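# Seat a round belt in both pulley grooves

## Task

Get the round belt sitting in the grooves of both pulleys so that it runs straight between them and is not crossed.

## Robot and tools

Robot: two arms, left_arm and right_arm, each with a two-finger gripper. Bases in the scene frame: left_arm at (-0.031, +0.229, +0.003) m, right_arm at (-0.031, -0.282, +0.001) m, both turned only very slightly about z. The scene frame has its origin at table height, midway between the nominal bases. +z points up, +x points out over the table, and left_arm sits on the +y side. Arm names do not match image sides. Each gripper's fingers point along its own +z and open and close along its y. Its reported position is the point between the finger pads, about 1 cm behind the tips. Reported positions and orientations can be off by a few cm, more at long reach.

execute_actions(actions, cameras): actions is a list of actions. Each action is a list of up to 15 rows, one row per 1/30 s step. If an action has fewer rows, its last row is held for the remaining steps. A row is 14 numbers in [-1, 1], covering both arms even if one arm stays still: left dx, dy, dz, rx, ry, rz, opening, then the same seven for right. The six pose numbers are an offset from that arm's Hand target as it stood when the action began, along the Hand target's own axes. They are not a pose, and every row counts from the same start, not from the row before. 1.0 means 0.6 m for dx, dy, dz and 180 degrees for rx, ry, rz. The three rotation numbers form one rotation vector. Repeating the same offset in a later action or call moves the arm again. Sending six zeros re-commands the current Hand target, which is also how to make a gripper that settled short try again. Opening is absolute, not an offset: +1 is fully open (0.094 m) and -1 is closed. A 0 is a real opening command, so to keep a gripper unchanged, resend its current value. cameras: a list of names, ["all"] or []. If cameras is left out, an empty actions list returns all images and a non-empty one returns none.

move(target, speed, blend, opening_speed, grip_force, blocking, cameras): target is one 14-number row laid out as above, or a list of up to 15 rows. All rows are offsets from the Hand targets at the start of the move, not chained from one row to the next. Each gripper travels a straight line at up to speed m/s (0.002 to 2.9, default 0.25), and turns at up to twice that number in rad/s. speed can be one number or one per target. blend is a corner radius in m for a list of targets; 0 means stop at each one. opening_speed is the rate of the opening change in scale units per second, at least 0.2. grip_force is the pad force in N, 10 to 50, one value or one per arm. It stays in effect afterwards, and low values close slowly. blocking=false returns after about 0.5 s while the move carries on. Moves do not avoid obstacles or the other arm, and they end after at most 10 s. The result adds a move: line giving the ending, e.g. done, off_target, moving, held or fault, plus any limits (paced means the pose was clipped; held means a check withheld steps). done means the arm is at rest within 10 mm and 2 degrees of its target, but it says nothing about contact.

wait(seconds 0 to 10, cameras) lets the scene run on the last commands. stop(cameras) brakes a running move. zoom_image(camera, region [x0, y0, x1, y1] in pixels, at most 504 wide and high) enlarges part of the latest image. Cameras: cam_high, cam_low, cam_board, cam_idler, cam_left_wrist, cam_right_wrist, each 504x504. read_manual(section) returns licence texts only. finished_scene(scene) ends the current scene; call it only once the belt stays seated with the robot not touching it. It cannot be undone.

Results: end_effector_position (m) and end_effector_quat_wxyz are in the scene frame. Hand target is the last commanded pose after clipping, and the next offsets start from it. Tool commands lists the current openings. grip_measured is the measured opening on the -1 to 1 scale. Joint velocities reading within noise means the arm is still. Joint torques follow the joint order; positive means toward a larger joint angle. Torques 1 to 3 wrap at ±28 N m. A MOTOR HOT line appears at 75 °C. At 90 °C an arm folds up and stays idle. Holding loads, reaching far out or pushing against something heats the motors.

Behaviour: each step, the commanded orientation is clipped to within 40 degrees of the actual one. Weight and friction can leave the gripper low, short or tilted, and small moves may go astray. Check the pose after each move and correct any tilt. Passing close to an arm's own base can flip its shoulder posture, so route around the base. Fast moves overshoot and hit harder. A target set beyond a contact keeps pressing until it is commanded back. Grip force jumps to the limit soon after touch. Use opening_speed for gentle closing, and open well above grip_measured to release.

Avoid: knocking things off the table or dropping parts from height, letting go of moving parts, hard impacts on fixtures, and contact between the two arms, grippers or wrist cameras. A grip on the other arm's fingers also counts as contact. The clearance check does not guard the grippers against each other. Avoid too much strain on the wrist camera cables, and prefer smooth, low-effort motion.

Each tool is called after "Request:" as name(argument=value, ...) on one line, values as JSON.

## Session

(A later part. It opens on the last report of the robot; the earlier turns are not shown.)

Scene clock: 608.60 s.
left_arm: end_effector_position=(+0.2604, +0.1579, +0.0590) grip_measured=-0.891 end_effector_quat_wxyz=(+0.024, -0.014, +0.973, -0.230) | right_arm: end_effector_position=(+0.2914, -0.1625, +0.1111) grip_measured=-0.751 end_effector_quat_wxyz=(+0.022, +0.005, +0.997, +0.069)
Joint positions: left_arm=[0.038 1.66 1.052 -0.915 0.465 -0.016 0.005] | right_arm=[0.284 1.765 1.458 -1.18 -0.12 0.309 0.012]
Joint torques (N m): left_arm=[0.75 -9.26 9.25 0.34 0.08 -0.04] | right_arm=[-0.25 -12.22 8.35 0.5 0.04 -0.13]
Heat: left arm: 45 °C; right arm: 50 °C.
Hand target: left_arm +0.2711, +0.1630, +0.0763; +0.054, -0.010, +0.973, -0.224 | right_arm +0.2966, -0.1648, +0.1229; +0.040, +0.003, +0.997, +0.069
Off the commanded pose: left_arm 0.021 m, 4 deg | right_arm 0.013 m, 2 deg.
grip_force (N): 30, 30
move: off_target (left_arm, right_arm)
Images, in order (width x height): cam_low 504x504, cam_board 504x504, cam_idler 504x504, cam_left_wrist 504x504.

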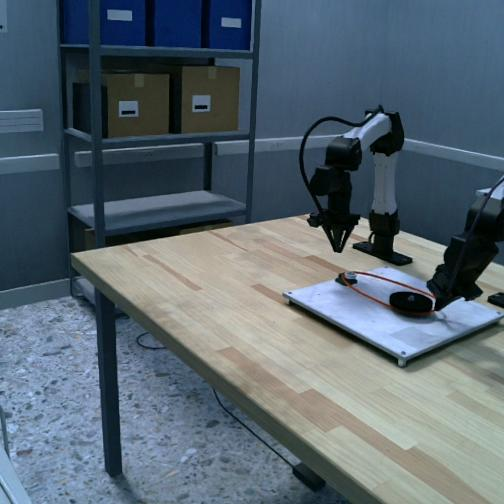

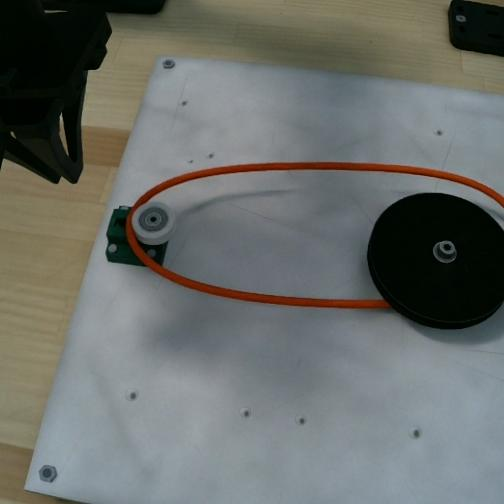

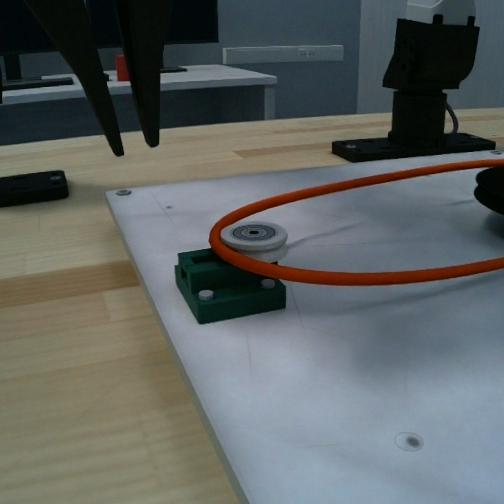

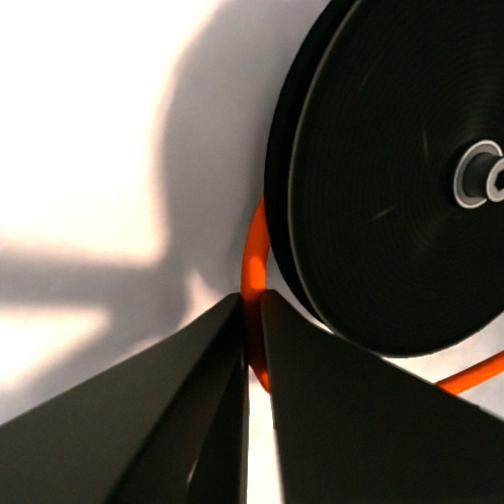

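Request:
move(target=[[-0.083,-0.004,0.01,0,-0.015,0,-0.95, 0,0,0,0,0,0,-0.75]], cameras=["cam_idler","cam_board","cam_left_wrist","cam_low"])

Request:
zoom_image(camera="cam_low", region=[370, 260, 470, 330])

Request:
zoom_image(camera="cam_board", region=[330, 150, 504, 350])

Scene clock: 616.63 s.
left_arm: end_effector_position=(+0.3103, +0.1552, +0.0761) grip_measured=-0.891 end_effector_quat_wxyz=(+0.063, -0.012, +0.970, -0.236) | right_arm: end_effector_position=(+0.2914, -0.1625, +0.1111) grip_measured=-0.751 end_effector_quat_wxyz=(+0.022, +0.005, +0.997, +0.069)
Joint positions: left_arm=[0.031 1.753 1.219 -0.901 0.475 -0.04 0.005] | right_arm=[0.284 1.765 1.458 -1.18 -0.12 0.309 0.012]
Joint torques (N m): left_arm=[0.21 -6.28 8.55 0.77 -0.03 -0.17] | right_arm=[-0.51 -12.26 8.35 0.51 0.03 -0.11]
Heat: left arm: 46 °C; right arm: 50 °C.
Hand target: left_arm +0.3212, +0.1604, +0.0769; +0.077, -0.015, +0.971, -0.224 | right_arm +0.2966, -0.1648, +0.1229; +0.040, +0.003, +0.997, +0.069
Off the commanded pose: left_arm 0.012 m, 2 deg | right_arm 0.013 m, 2 deg.
grip_force (N): 30, 30
move: off_target (left_arm, right_arm)
Images, in order (width x height): cam_low 504x504, cam_board 504x504, cam_idler 504x504, cam_left_wrist 504x504.

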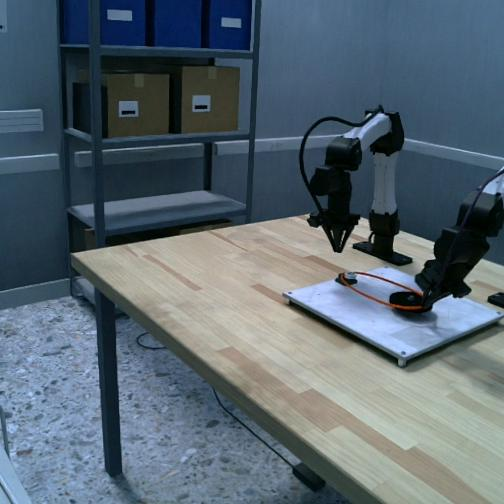

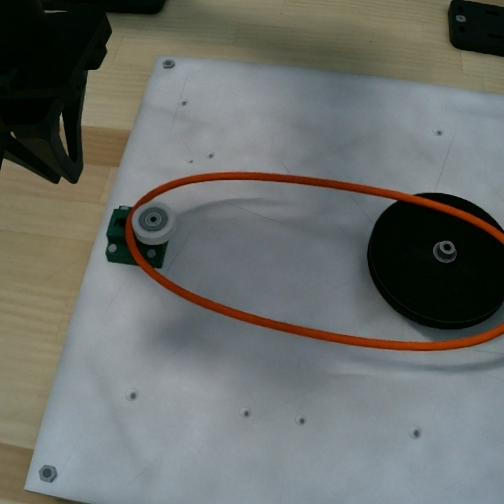

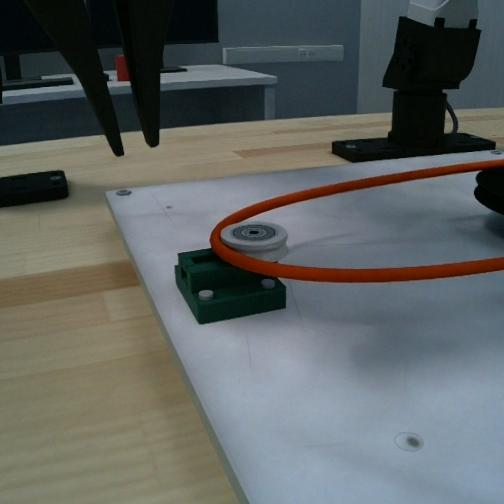

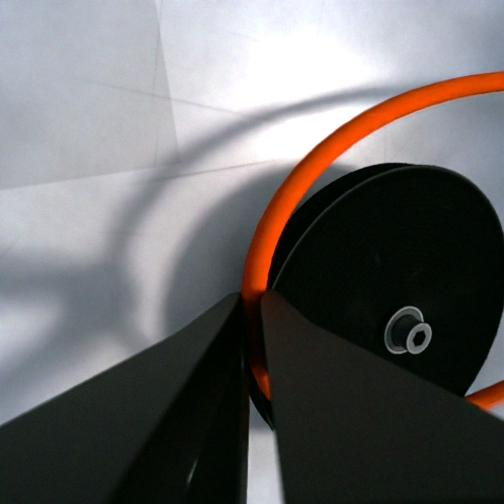

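Scaled by 5.040 from the camera's 504x504 image, which has a finer 720x720 frame.

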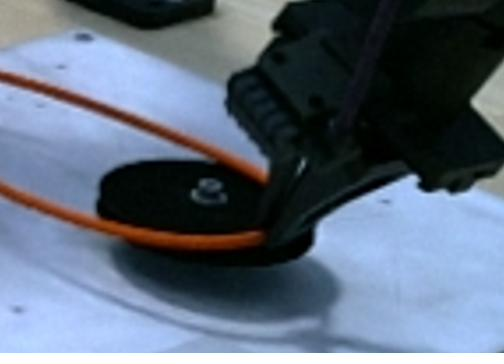

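Scaled by 2.520 from the camera's 504x504 image, which has a finer 720x720 frame.

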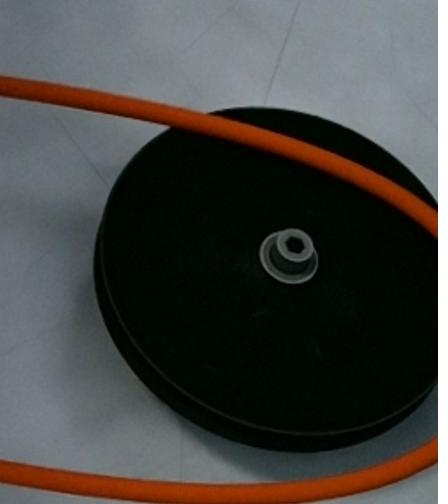

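Request:
move(target=[[0,0.008,0.026,0,0,0,-0.95, 0,0,0,0,0,0,-0.75],[0.045,-0.002,0.028,0,0.0,0,-0.95, 0,0,0,0,0,0,-0.75]], cameras=["cam_idler","cam_board","cam_left_wrist","cam_low"])

Request:
zoom_image(camera="cam_low", region=[370, 260, 470, 330])

Request:
zoom_image(camera="cam_board", region=[330, 150, 504, 350])

Scene clock: 625.87 s.
left_arm: end_effector_position=(+0.3085, +0.1528, +0.0647) grip_measured=-0.891 end_effector_quat_wxyz=(+0.094, -0.014, +0.968, -0.231) | right_arm: end_effector_position=(+0.2914, -0.1625, +0.1111) grip_measured=-0.751 end_effector_quat_wxyz=(+0.022, +0.005, +0.997, +0.069)
Joint positions: left_arm=[0.018 1.704 1.107 -0.762 0.461 -0.076 0.005] | right_arm=[0.284 1.765 1.458 -1.18 -0.12 0.309 0.012]
Joint torques (N m): left_arm=[-1.66 -7.56 4.38 0.56 0.03 -0.15] | right_arm=[-0.21 -12.49 8.5 0.54 0.04 -0.16]
Heat: left arm: 46 °C; right arm: 50 °C.
Hand target: left_arm +0.2971, +0.1504, +0.0586; +0.076, -0.015, +0.971, -0.224 | right_arm +0.2966, -0.1648, +0.1229; +0.040, +0.003, +0.997, +0.069
Off the commanded pose: left_arm 0.013 m, 2 deg | right_arm 0.013 m, 2 deg.
grip_force (N): 30, 30
move: off_target (left_arm, right_arm)
Images, in order (width x height): cam_low 504x504, cam_board 504x504, cam_idler 504x504, cam_left_wrist 504x504.

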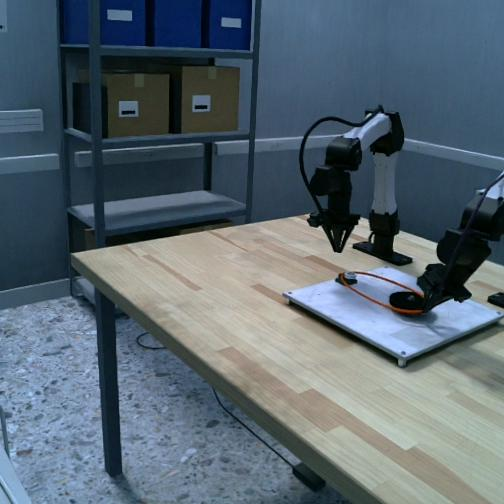

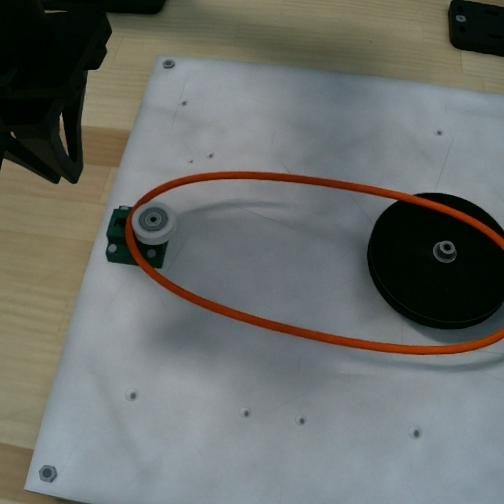

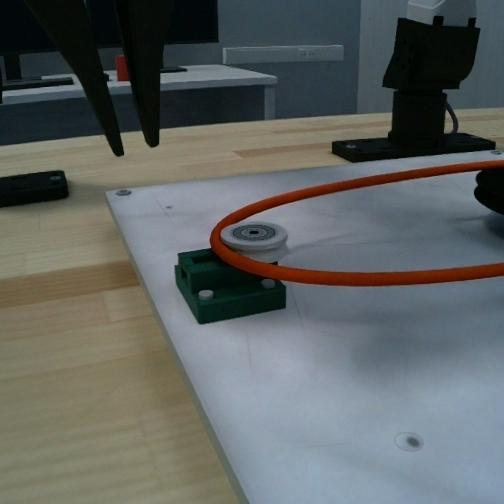

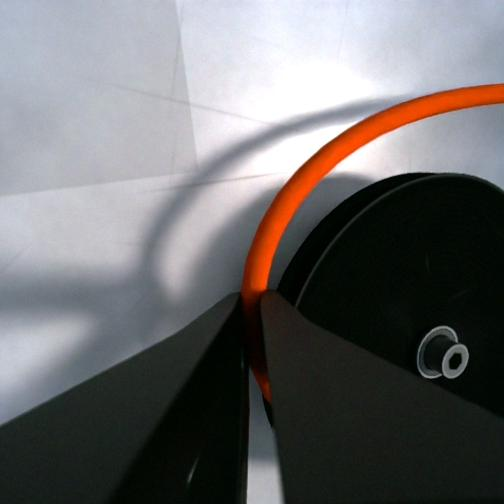

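Scaled by 5.040 from the camera's 504x504 image, which has a finer 720x720 frame.

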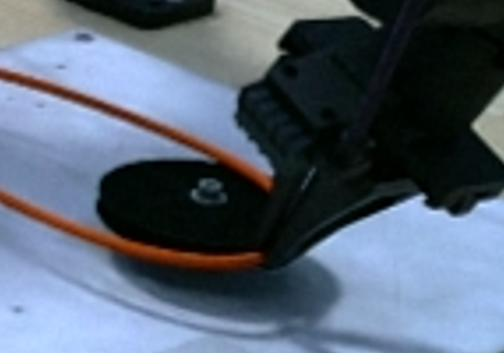

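Scaled by 2.520 from the camera's 504x504 image, which has a finer 720x720 frame.

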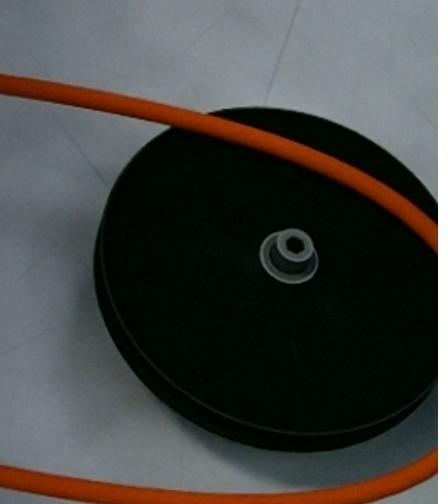

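Request:
move(target=[[0.035,0.0,0.0,0,0.0,0,-0.95, 0,0,0,0,0,0,-0.75]], cameras=["cam_idler","cam_board","cam_left_wrist","cam_low"])

Request:
zoom_image(camera="cam_low", region=[370, 260, 470, 330])

Request:
zoom_image(camera="cam_board", region=[330, 150, 504, 350])

Scene clock: 633.30 s.
left_arm: end_effector_position=(+0.2862, +0.1540, +0.0585) grip_measured=-0.891 end_effector_quat_wxyz=(+0.090, -0.017, +0.970, -0.223) | right_arm: end_effector_position=(+0.2914, -0.1625, +0.1111) grip_measured=-0.751 end_effector_quat_wxyz=(+0.022, +0.005, +0.997, +0.069)
Joint positions: left_arm=[0.014 1.635 1.01 -0.742 0.444 -0.082 0.005] | right_arm=[0.284 1.765 1.458 -1.18 -0.12 0.309 0.012]
Joint torques (N m): left_arm=[-1.78 -7.09 4.71 0.6 0.18 -0.14] | right_arm=[-0.27 -12.04 8.43 0.53 -0.01 -0.12]
Heat: left arm: 46 °C; right arm: 50 °C.
Hand target: left_arm +0.2764, +0.1490, +0.0557; +0.077, -0.015, +0.971, -0.224 | right_arm +0.2966, -0.1648, +0.1229; +0.040, +0.003, +0.997, +0.069
Off the commanded pose: left_arm 0.011 m, 2 deg | right_arm 0.013 m, 2 deg.
grip_force (N): 30, 30
move: off_target (left_arm, right_arm)
Images, in order (width x height): cam_low 504x504, cam_board 504x504, cam_idler 504x504, cam_left_wrist 504x504.

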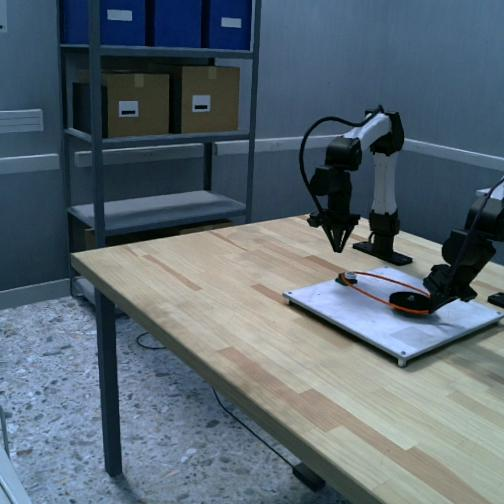

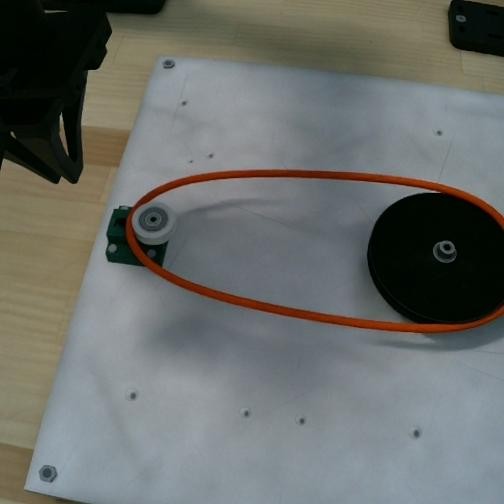

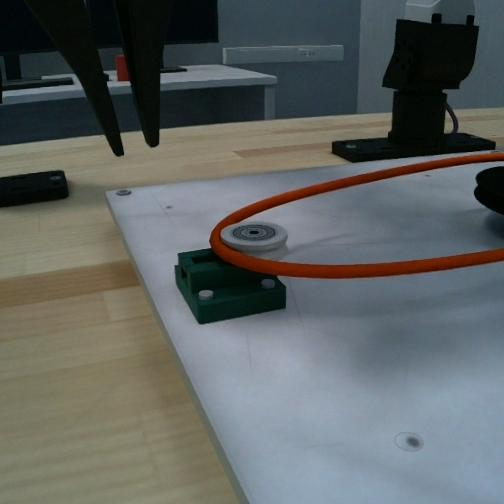

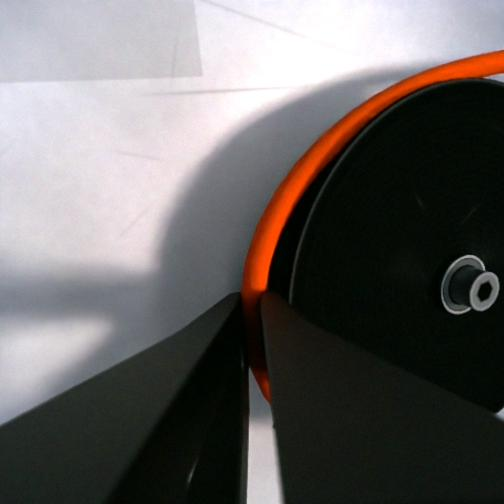

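Scaled by 5.040 from the camera's 504x504 image, which has a finer 720x720 frame.

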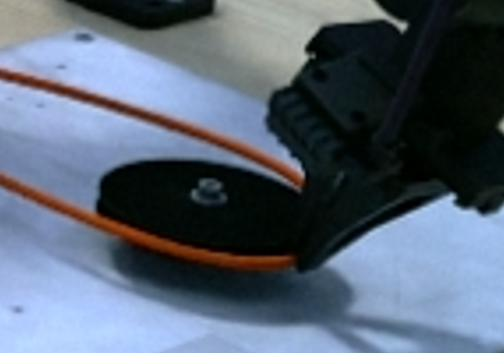

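Scaled by 2.520 from the camera's 504x504 image, which has a finer 720x720 frame.

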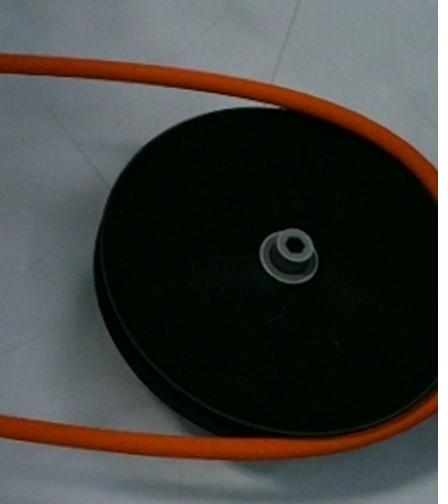

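Request:
move(target=[[0.012,0.004,0.006,0,0.0,0,-0.95, 0,0,0,0,0,0,-0.75]], cameras=["cam_idler","cam_board","cam_left_wrist","cam_low"])

Request:
zoom_image(camera="cam_low", region=[370, 260, 470, 330])

Request:
zoom_image(camera="cam_board", region=[330, 150, 504, 350])

Scene clock: 640.97 s.
left_arm: end_effector_position=(+0.2810, +0.1539, +0.0578) grip_measured=-0.891 end_effector_quat_wxyz=(+0.095, -0.018, +0.970, -0.224) | right_arm: end_effector_position=(+0.2914, -0.1625, +0.1111) grip_measured=-0.751 end_effector_quat_wxyz=(+0.022, +0.005, +0.997, +0.069)
Joint positions: left_arm=[0.014 1.609 0.977 -0.725 0.445 -0.086 0.005] | right_arm=[0.284 1.765 1.458 -1.18 -0.12 0.309 0.012]
Joint torques (N m): left_arm=[-1.78 -6.19 4.05 0.68 0.17 -0.1] | right_arm=[-0.54 -12.3 8.43 0.5 0.03 -0.13]
Heat: left arm: 47 °C; right arm: 50 °C.
Hand target: left_arm +0.2698, +0.1491, +0.0504; +0.076, -0.015, +0.971, -0.224 | right_arm +0.2966, -0.1648, +0.1229; +0.040, +0.003, +0.997, +0.069
Off the commanded pose: left_arm 0.014 m, 2 deg | right_arm 0.013 m, 2 deg.
grip_force (N): 30, 30
move: off_target (left_arm, right_arm)
Images, in order (width x height): cam_low 504x504, cam_board 504x504, cam_idler 504x504, cam_left_wrist 504x504.

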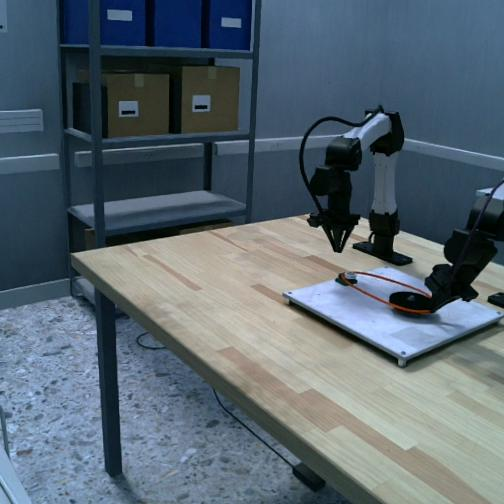

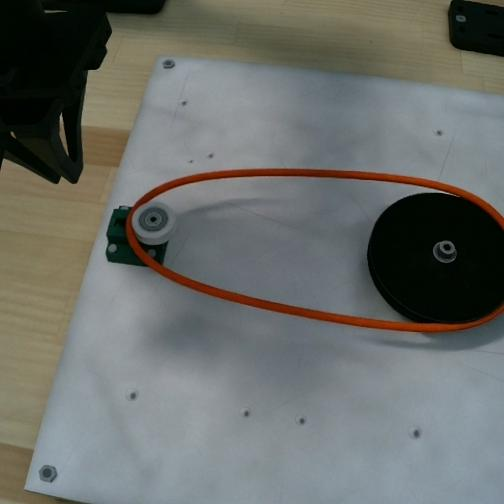

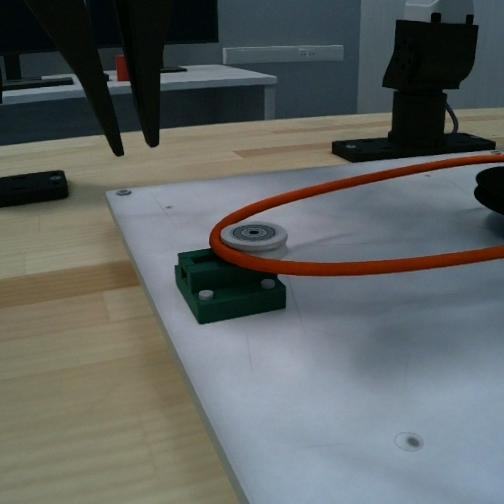

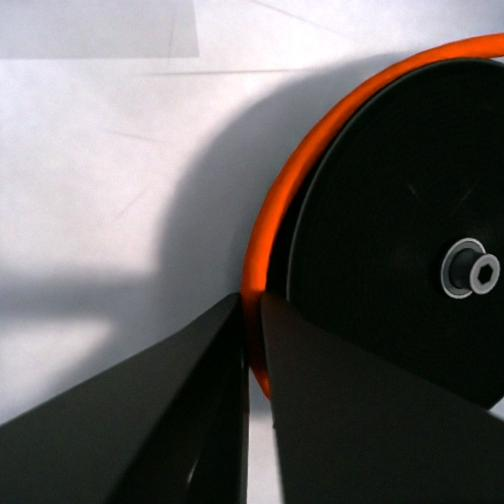

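Scaled by 5.040 from the camera's 504x504 image, which has a finer 720x720 frame.

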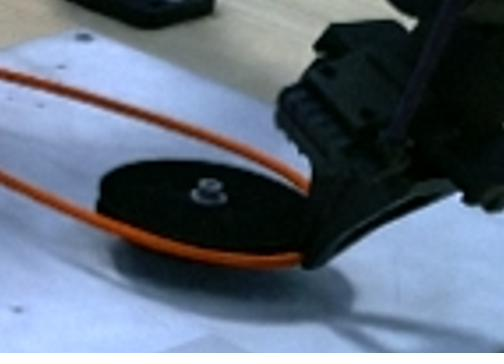

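Scaled by 2.520 from the camera's 504x504 image, which has a finer 720x720 frame.

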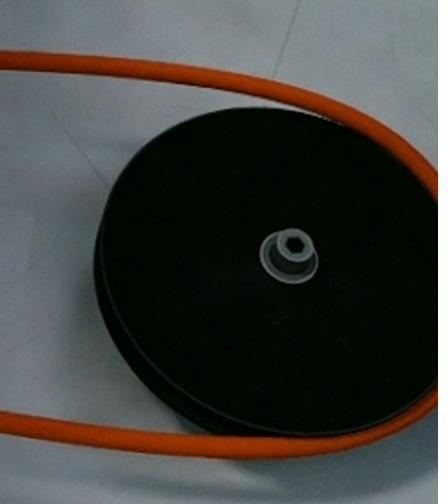

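Request:
move(target=[[0.004,0.0,0.008,0,0.0,0,-0.95, 0,0,0,0,0,0,-0.75],[-0.018,0.016,0.016,0,0.0,0,-0.95, 0,0,0,0,0,0,-0.75]], cameras=["cam_idler","cam_board","cam_left_wrist","cam_low"])

Request:
zoom_image(camera="cam_low", region=[370, 260, 470, 330])

Request:
zoom_image(camera="cam_board", region=[330, 150, 504, 350])

Scene clock: 651.10 s.
left_arm: end_effector_position=(+0.2905, +0.1547, +0.0573) grip_measured=-0.891 end_effector_quat_wxyz=(+0.106, -0.016, +0.967, -0.232) | right_arm: end_effector_position=(+0.2914, -0.1625, +0.1111) grip_measured=-0.751 end_effector_quat_wxyz=(+0.022, +0.005, +0.997, +0.069)
Joint positions: left_arm=[0.025 1.63 0.987 -0.693 0.463 -0.079 0.005] | right_arm=[0.284 1.765 1.458 -1.18 -0.12 0.309 0.012]
Joint torques (N m): left_arm=[-0.96 -3.04 5.16 0.71 0.02 0.03] | right_arm=[-0.31 -12.1 8.36 0.46 0.04 -0.1]
Motor temperatures (°C): left_arm=[25 45 36 25 25 23 28] | right_arm=[24 51 40 26 26 22 23]
Heat: left arm: 45 °C; right arm: 51 °C.
Hand target: left_arm +0.2820, +0.1543, +0.0392; +0.076, -0.015, +0.971, -0.224 | right_arm +0.2966, -0.1648, +0.1229; +0.040, +0.003, +0.997, +0.069
Off the commanded pose: left_arm 0.020 m, 4 deg | right_arm 0.013 m, 2 deg.
grip_force (N): 30, 30
move: off_target (left_arm, right_arm)
Images, in order (width x height): cam_low 504x504, cam_board 504x504, cam_idler 504x504, cam_left_wrist 504x504.

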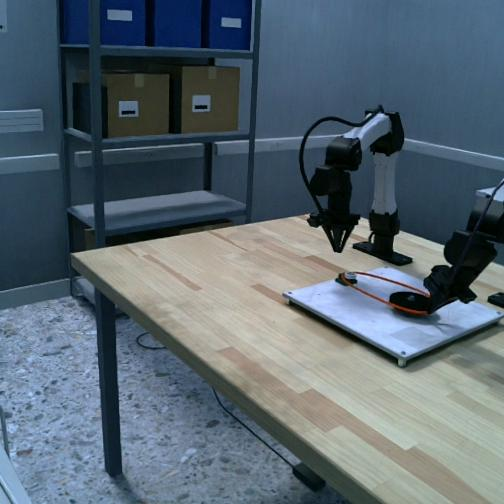

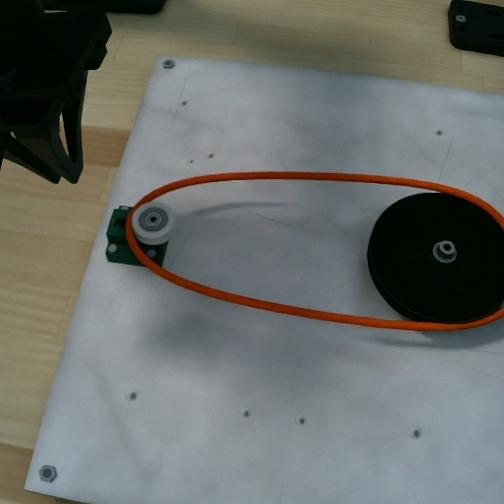

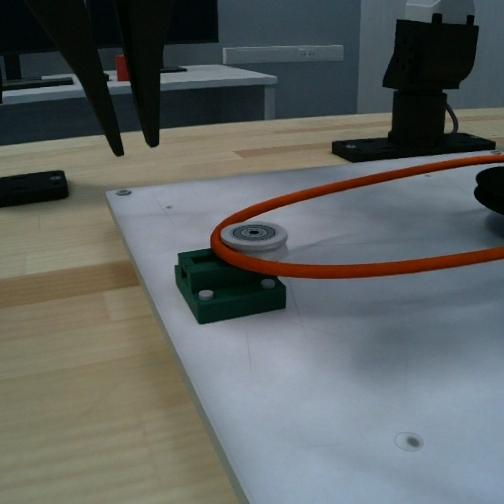

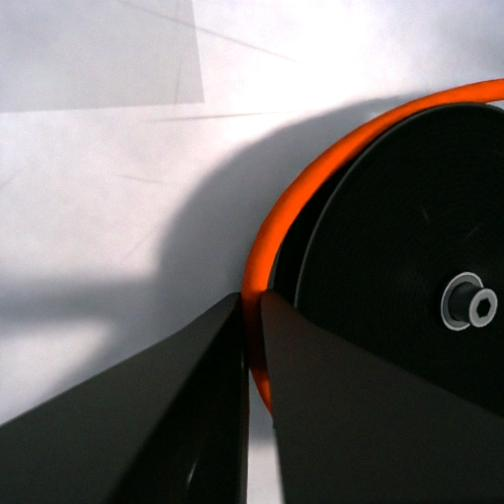

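Scaled by 5.040 from the camera's 504x504 image, which has a finer 720x720 frame.

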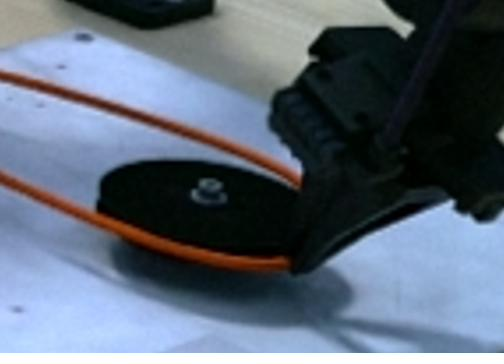

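Scaled by 2.520 from the camera's 504x504 image, which has a finer 720x720 frame.

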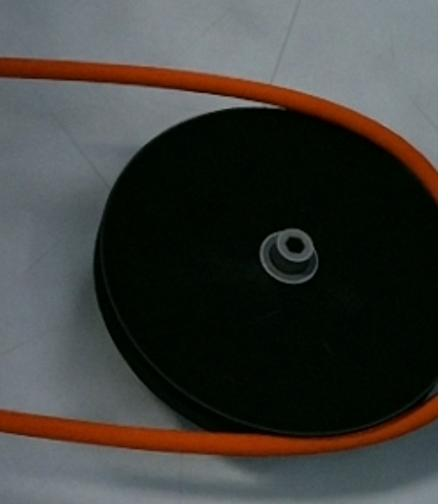

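Request:
execute_actions(actions=[], cameras=["cam_board","cam_low","cam_idler","cam_left_wrist"])

Request:
zoom_image(camera="cam_board", region=[330, 150, 504, 350])

Request:
zoom_image(camera="cam_low", region=[370, 260, 470, 330])

Scene clock: 686.13 s.
left_arm: end_effector_position=(+0.2905, +0.1547, +0.0573) grip_measured=-0.891 end_effector_quat_wxyz=(+0.106, -0.016, +0.967, -0.232) | right_arm: end_effector_position=(+0.2914, -0.1625, +0.1111) grip_measured=-0.751 end_effector_quat_wxyz=(+0.022, +0.005, +0.997, +0.069)
Joint positions: left_arm=[0.025 1.63 0.987 -0.693 0.463 -0.078 0.005] | right_arm=[0.284 1.765 1.458 -1.18 -0.12 0.309 0.012]
Joint velocities: within noise
Joint torques (N m): left_arm=[-1.03 -2.99 5.19 0.7 0.05 0.02] | right_arm=[-0.28 -12.18 8.44 0.49 0.05 -0.11]
Motor temperatures (°C): left_arm=[25 41 36 25 25 23 28] | right_arm=[24 51 40 26 25 22 23]
Heat: left arm: 41 °C; right arm: 51 °C.
Hand target: left_arm +0.2820, +0.1543, +0.0392; +0.076, -0.015, +0.971, -0.224 | right_arm +0.2966, -0.1648, +0.1229; +0.040, +0.003, +0.997, +0.069
Tool commands: left_gripper/opening=-0.95 right_gripper/opening=-0.75
Off the commanded pose: left_arm 0.020 m, 4 deg | right_arm 0.013 m, 2 deg.
grip_force (N): 30, 30
Images, in order (width x height): cam_low 504x504, cam_board 504x504, cam_idler 504x504, cam_left_wrist 504x504.

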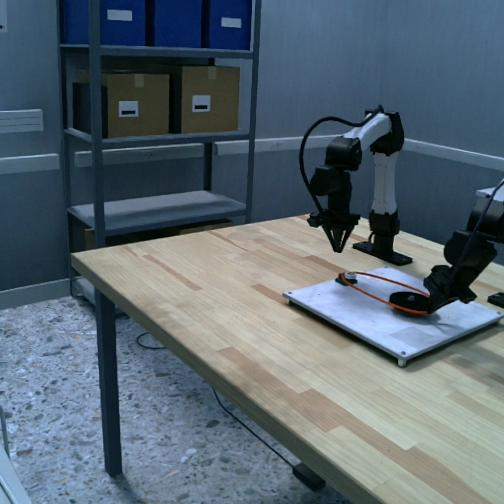

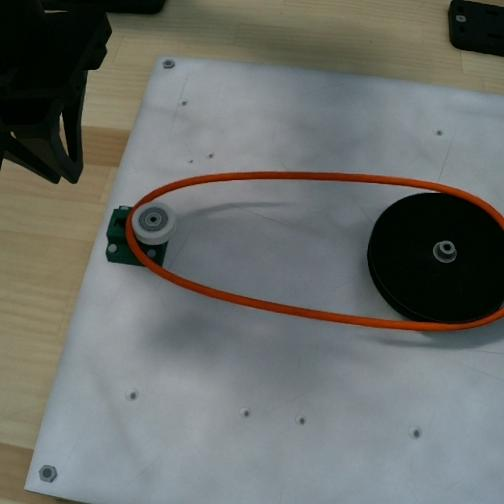

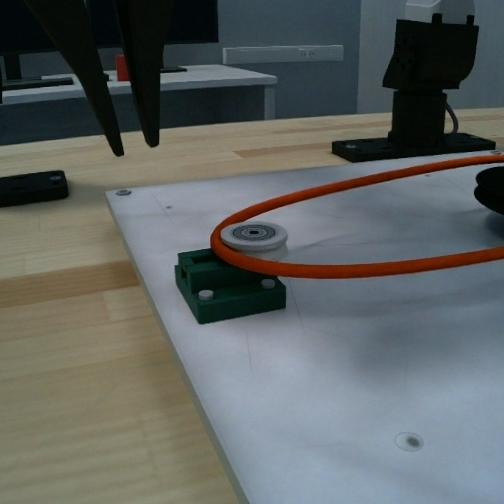

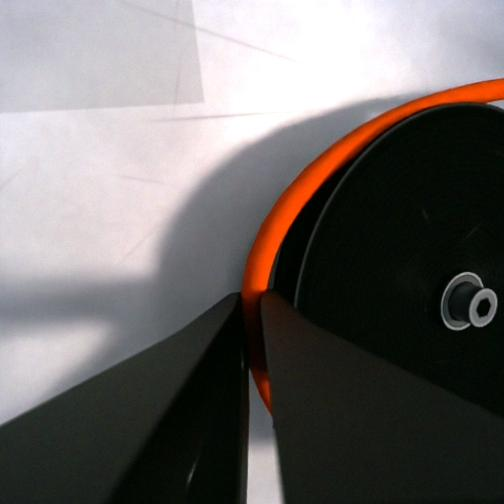

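Scaled by 2.520 from the camera's 504x504 image, which has a finer 720x720 frame.

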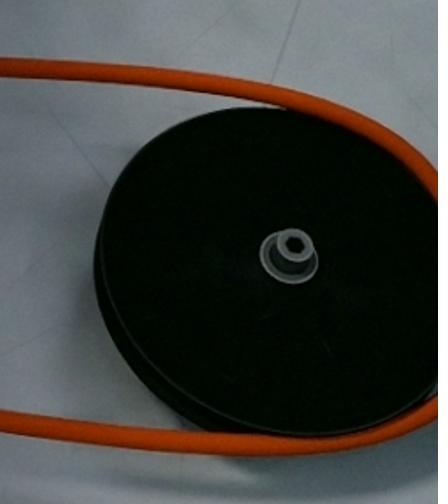

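Scaled by 5.040 from the camera's 504x504 image, which has a finer 720x720 frame.

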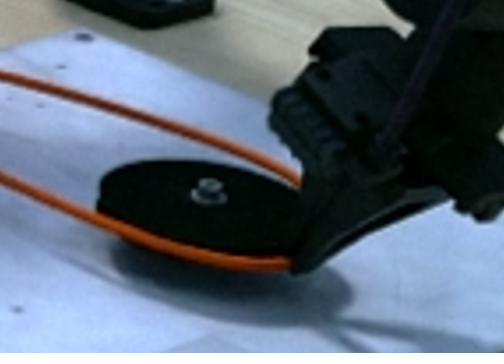

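Request:
move(target=[0.02,0,0,0,-0.02,0,-0.95,0,0,0,0,0,0,-0.75], speed=0.05, cameras=["cam_board","cam_low","cam_left_wrist"])

Request:
zoom_image(camera="cam_board", region=[330, 150, 504, 350])

Request:
zoom_image(camera="cam_low", region=[370, 260, 470, 330])

Scene clock: 704.77 s.
left_arm: end_effector_position=(+0.2896, +0.1547, +0.0574) grip_measured=-0.891 end_effector_quat_wxyz=(+0.148, -0.014, +0.961, -0.233) | right_arm: end_effector_position=(+0.2914, -0.1625, +0.1111) grip_measured=-0.751 end_effector_quat_wxyz=(+0.022, +0.005, +0.997, +0.069)
Joint positions: left_arm=[0.025 1.56 0.89 -0.575 0.464 -0.096 0.005] | right_arm=[0.284 1.765 1.458 -1.18 -0.12 0.309 0.012]
Joint torques (N m): left_arm=[-1.7 -4.41 3.3 0.68 -0.05 -0.17] | right_arm=[-0.35 -12.15 8.5 0.53 0.01 -0.12]
Heat: left arm: 40 °C; right arm: 51 °C.
Hand target: left_arm +0.2703, +0.1536, +0.0376; +0.107, -0.022, +0.969, -0.223 | right_arm +0.2966, -0.1648, +0.1229; +0.040, +0.003, +0.997, +0.069
Off the commanded pose: left_arm 0.028 m, 5 deg | right_arm 0.013 m, 2 deg.
grip_force (N): 30, 30
move: off_target (left_arm, right_arm)
Images, in order (width x height): cam_low 504x504, cam_board 504x504, cam_left_wrist 504x504.

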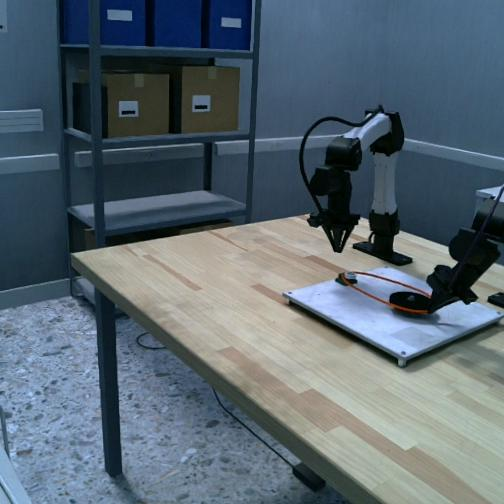

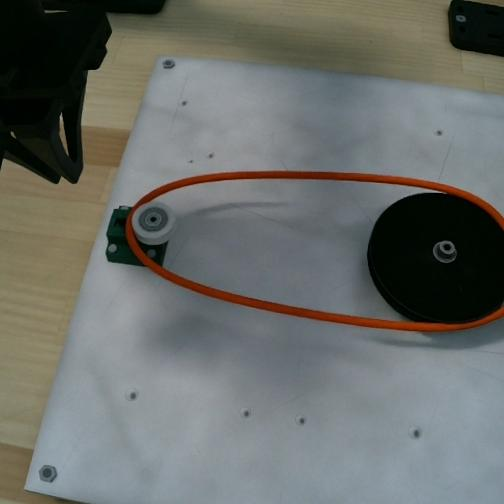

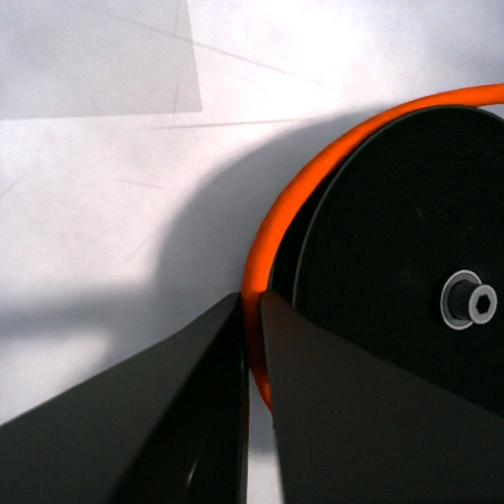

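Scaled by 2.520 from the camera's 504x504 image, which has a finer 720x720 frame.

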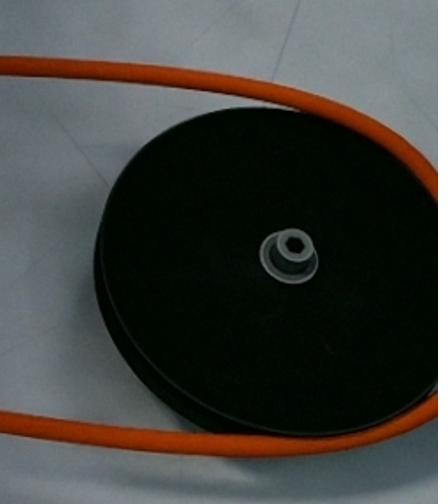

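Scaled by 5.040 from the camera's 504x504 image, which has a finer 720x720 frame.

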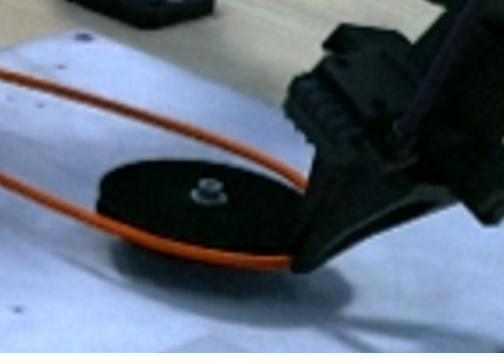

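Request:
move(target=[0.025,0,0,0,0,0,-0.95,0,0,0,0,0,0,-0.75], speed=0.05, cameras=["cam_board","cam_low","cam_left_wrist"])

Request:
zoom_image(camera="cam_board", region=[330, 150, 504, 350])

Request:
zoom_image(camera="cam_low", region=[370, 260, 470, 330])

Scene clock: 715.93 s.
left_arm: end_effector_position=(+0.2802, +0.1545, +0.0569) grip_measured=-0.891 end_effector_quat_wxyz=(+0.158, -0.016, +0.959, -0.234) | right_arm: end_effector_position=(+0.2914, -0.1625, +0.1111) grip_measured=-0.751 end_effector_quat_wxyz=(+0.022, +0.005, +0.997, +0.069)
Joint positions: left_arm=[0.025 1.509 0.831 -0.544 0.464 -0.105 0.005] | right_arm=[0.284 1.765 1.458 -1.18 -0.12 0.309 0.012]
Joint torques (N m): left_arm=[-2.18 -4 2.99 0.55 -0.07 -0.12] | right_arm=[-0.27 -12.3 8.29 0.53 0.09 -0.1]
Heat: left arm: 40 °C; right arm: 52 °C.
Hand target: left_arm +0.2556, +0.1522, +0.0346; +0.107, -0.022, +0.969, -0.223 | right_arm +0.2966, -0.1648, +0.1229; +0.040, +0.003, +0.997, +0.069
Off the commanded pose: left_arm 0.033 m, 6 deg | right_arm 0.013 m, 2 deg.
grip_force (N): 30, 30
move: off_target (left_arm, right_arm)
Images, in order (width x height): cam_low 504x504, cam_board 504x504, cam_left_wrist 504x504.

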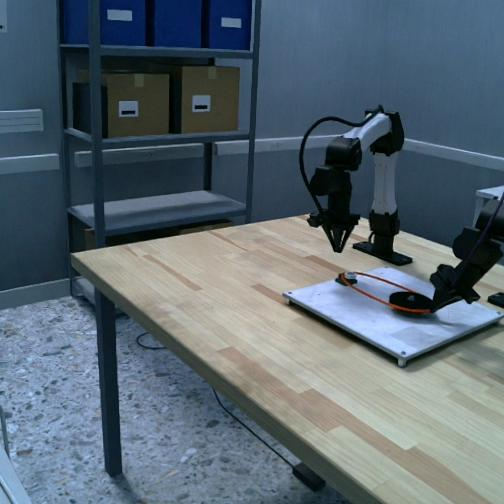

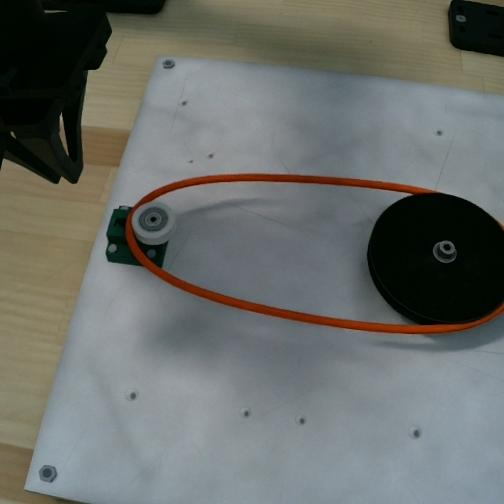

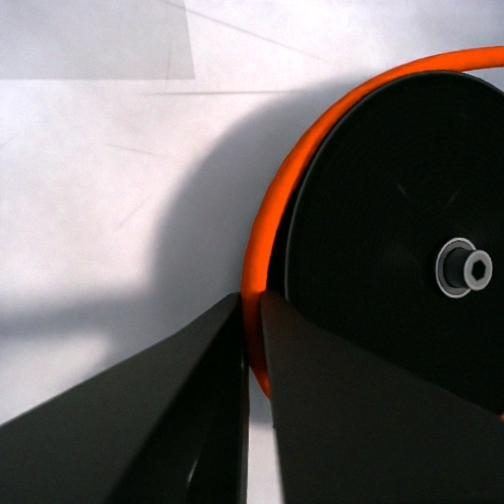

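Scaled by 2.520 from the camera's 504x504 image, which has a finer 720x720 frame.

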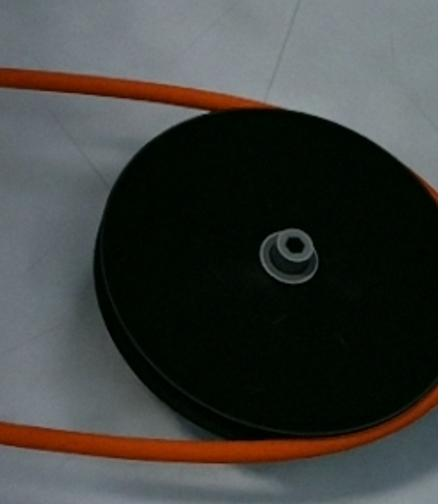

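Scaled by 5.040 from the camera's 504x504 image, which has a finer 720x720 frame.

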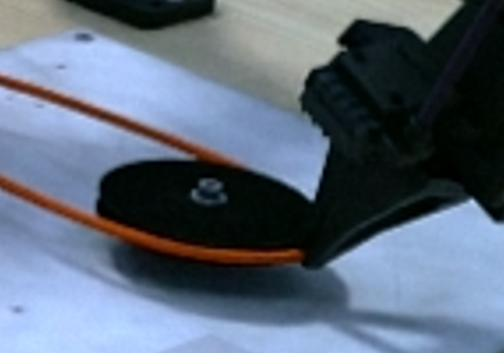

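Request:
move(target=[-0.045,-0.014,-0.028,0,0.02,0,-0.95,0,0,0,0,0,0,-0.75], speed=0.05, cameras=["cam_board","cam_low","cam_left_wrist"])

Request:
zoom_image(camera="cam_board", region=[330, 150, 504, 350])

Request:
zoom_image(camera="cam_low", region=[370, 260, 470, 330])

Scene clock: 728.83 s.
left_arm: end_effector_position=(+0.2797, +0.1541, +0.0588) grip_measured=-0.891 end_effector_quat_wxyz=(+0.087, -0.023, +0.969, -0.231) | right_arm: end_effector_position=(+0.2914, -0.1625, +0.1111) grip_measured=-0.751 end_effector_quat_wxyz=(+0.022, +0.005, +0.997, +0.069)
Joint positions: left_arm=[0.023 1.617 0.988 -0.745 0.462 -0.085 0.005] | right_arm=[0.284 1.765 1.458 -1.18 -0.12 0.309 0.012]
Joint torques (N m): left_arm=[-0.84 -5.22 8.18 0.43 0.04 0.11] | right_arm=[-0.32 -12.23 8.36 0.55 0.03 -0.1]
Heat: left arm: 39 °C; right arm: 52 °C.
Hand target: left_arm +0.2782, +0.1543, +0.0583; +0.077, -0.015, +0.971, -0.224 | right_arm +0.2966, -0.1648, +0.1229; +0.040, +0.003, +0.997, +0.069
Off the commanded pose: left_arm 0.002 m, 2 deg | right_arm 0.013 m, 2 deg.
grip_force (N): 30, 30
move: off_target (right_arm)
Images, in order (width x height): cam_low 504x504, cam_board 504x504, cam_left_wrist 504x504.

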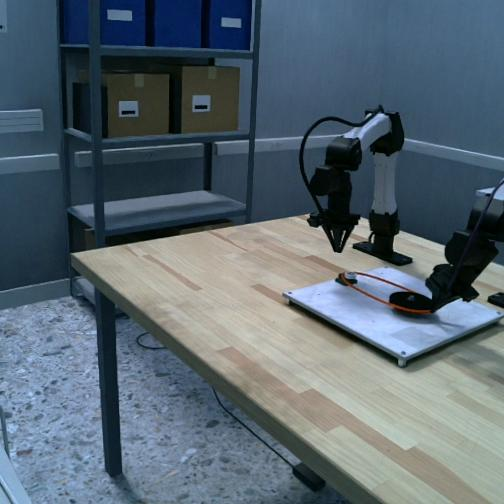

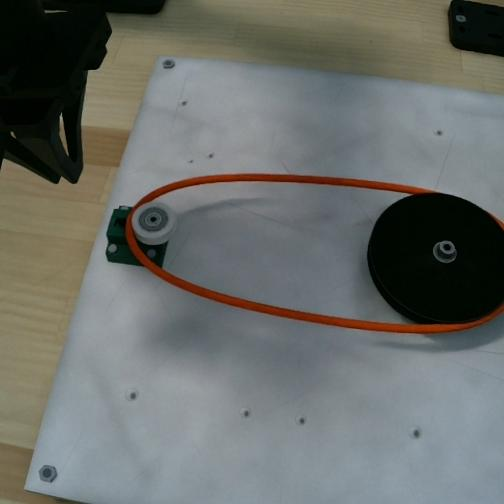

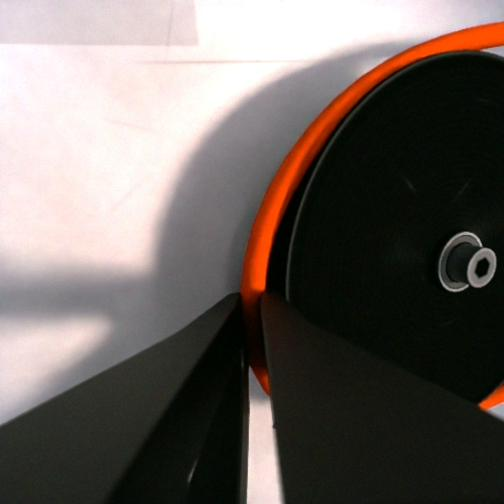

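Scaled by 2.520 from the camera's 504x504 image, which has a finer 720x720 frame.

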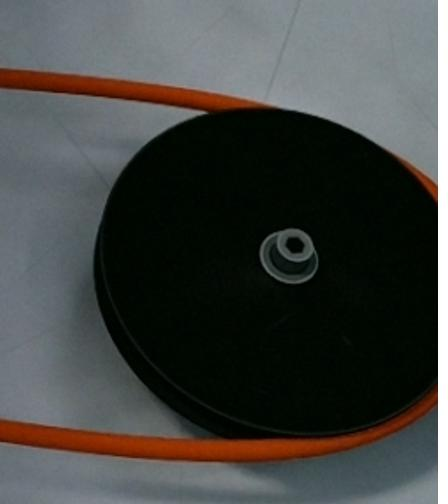

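Scaled by 5.040 from the camera's 504x504 image, which has a finer 720x720 frame.

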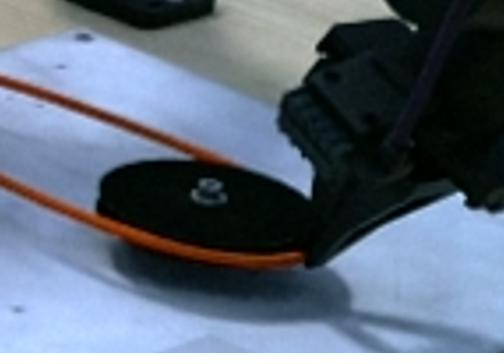

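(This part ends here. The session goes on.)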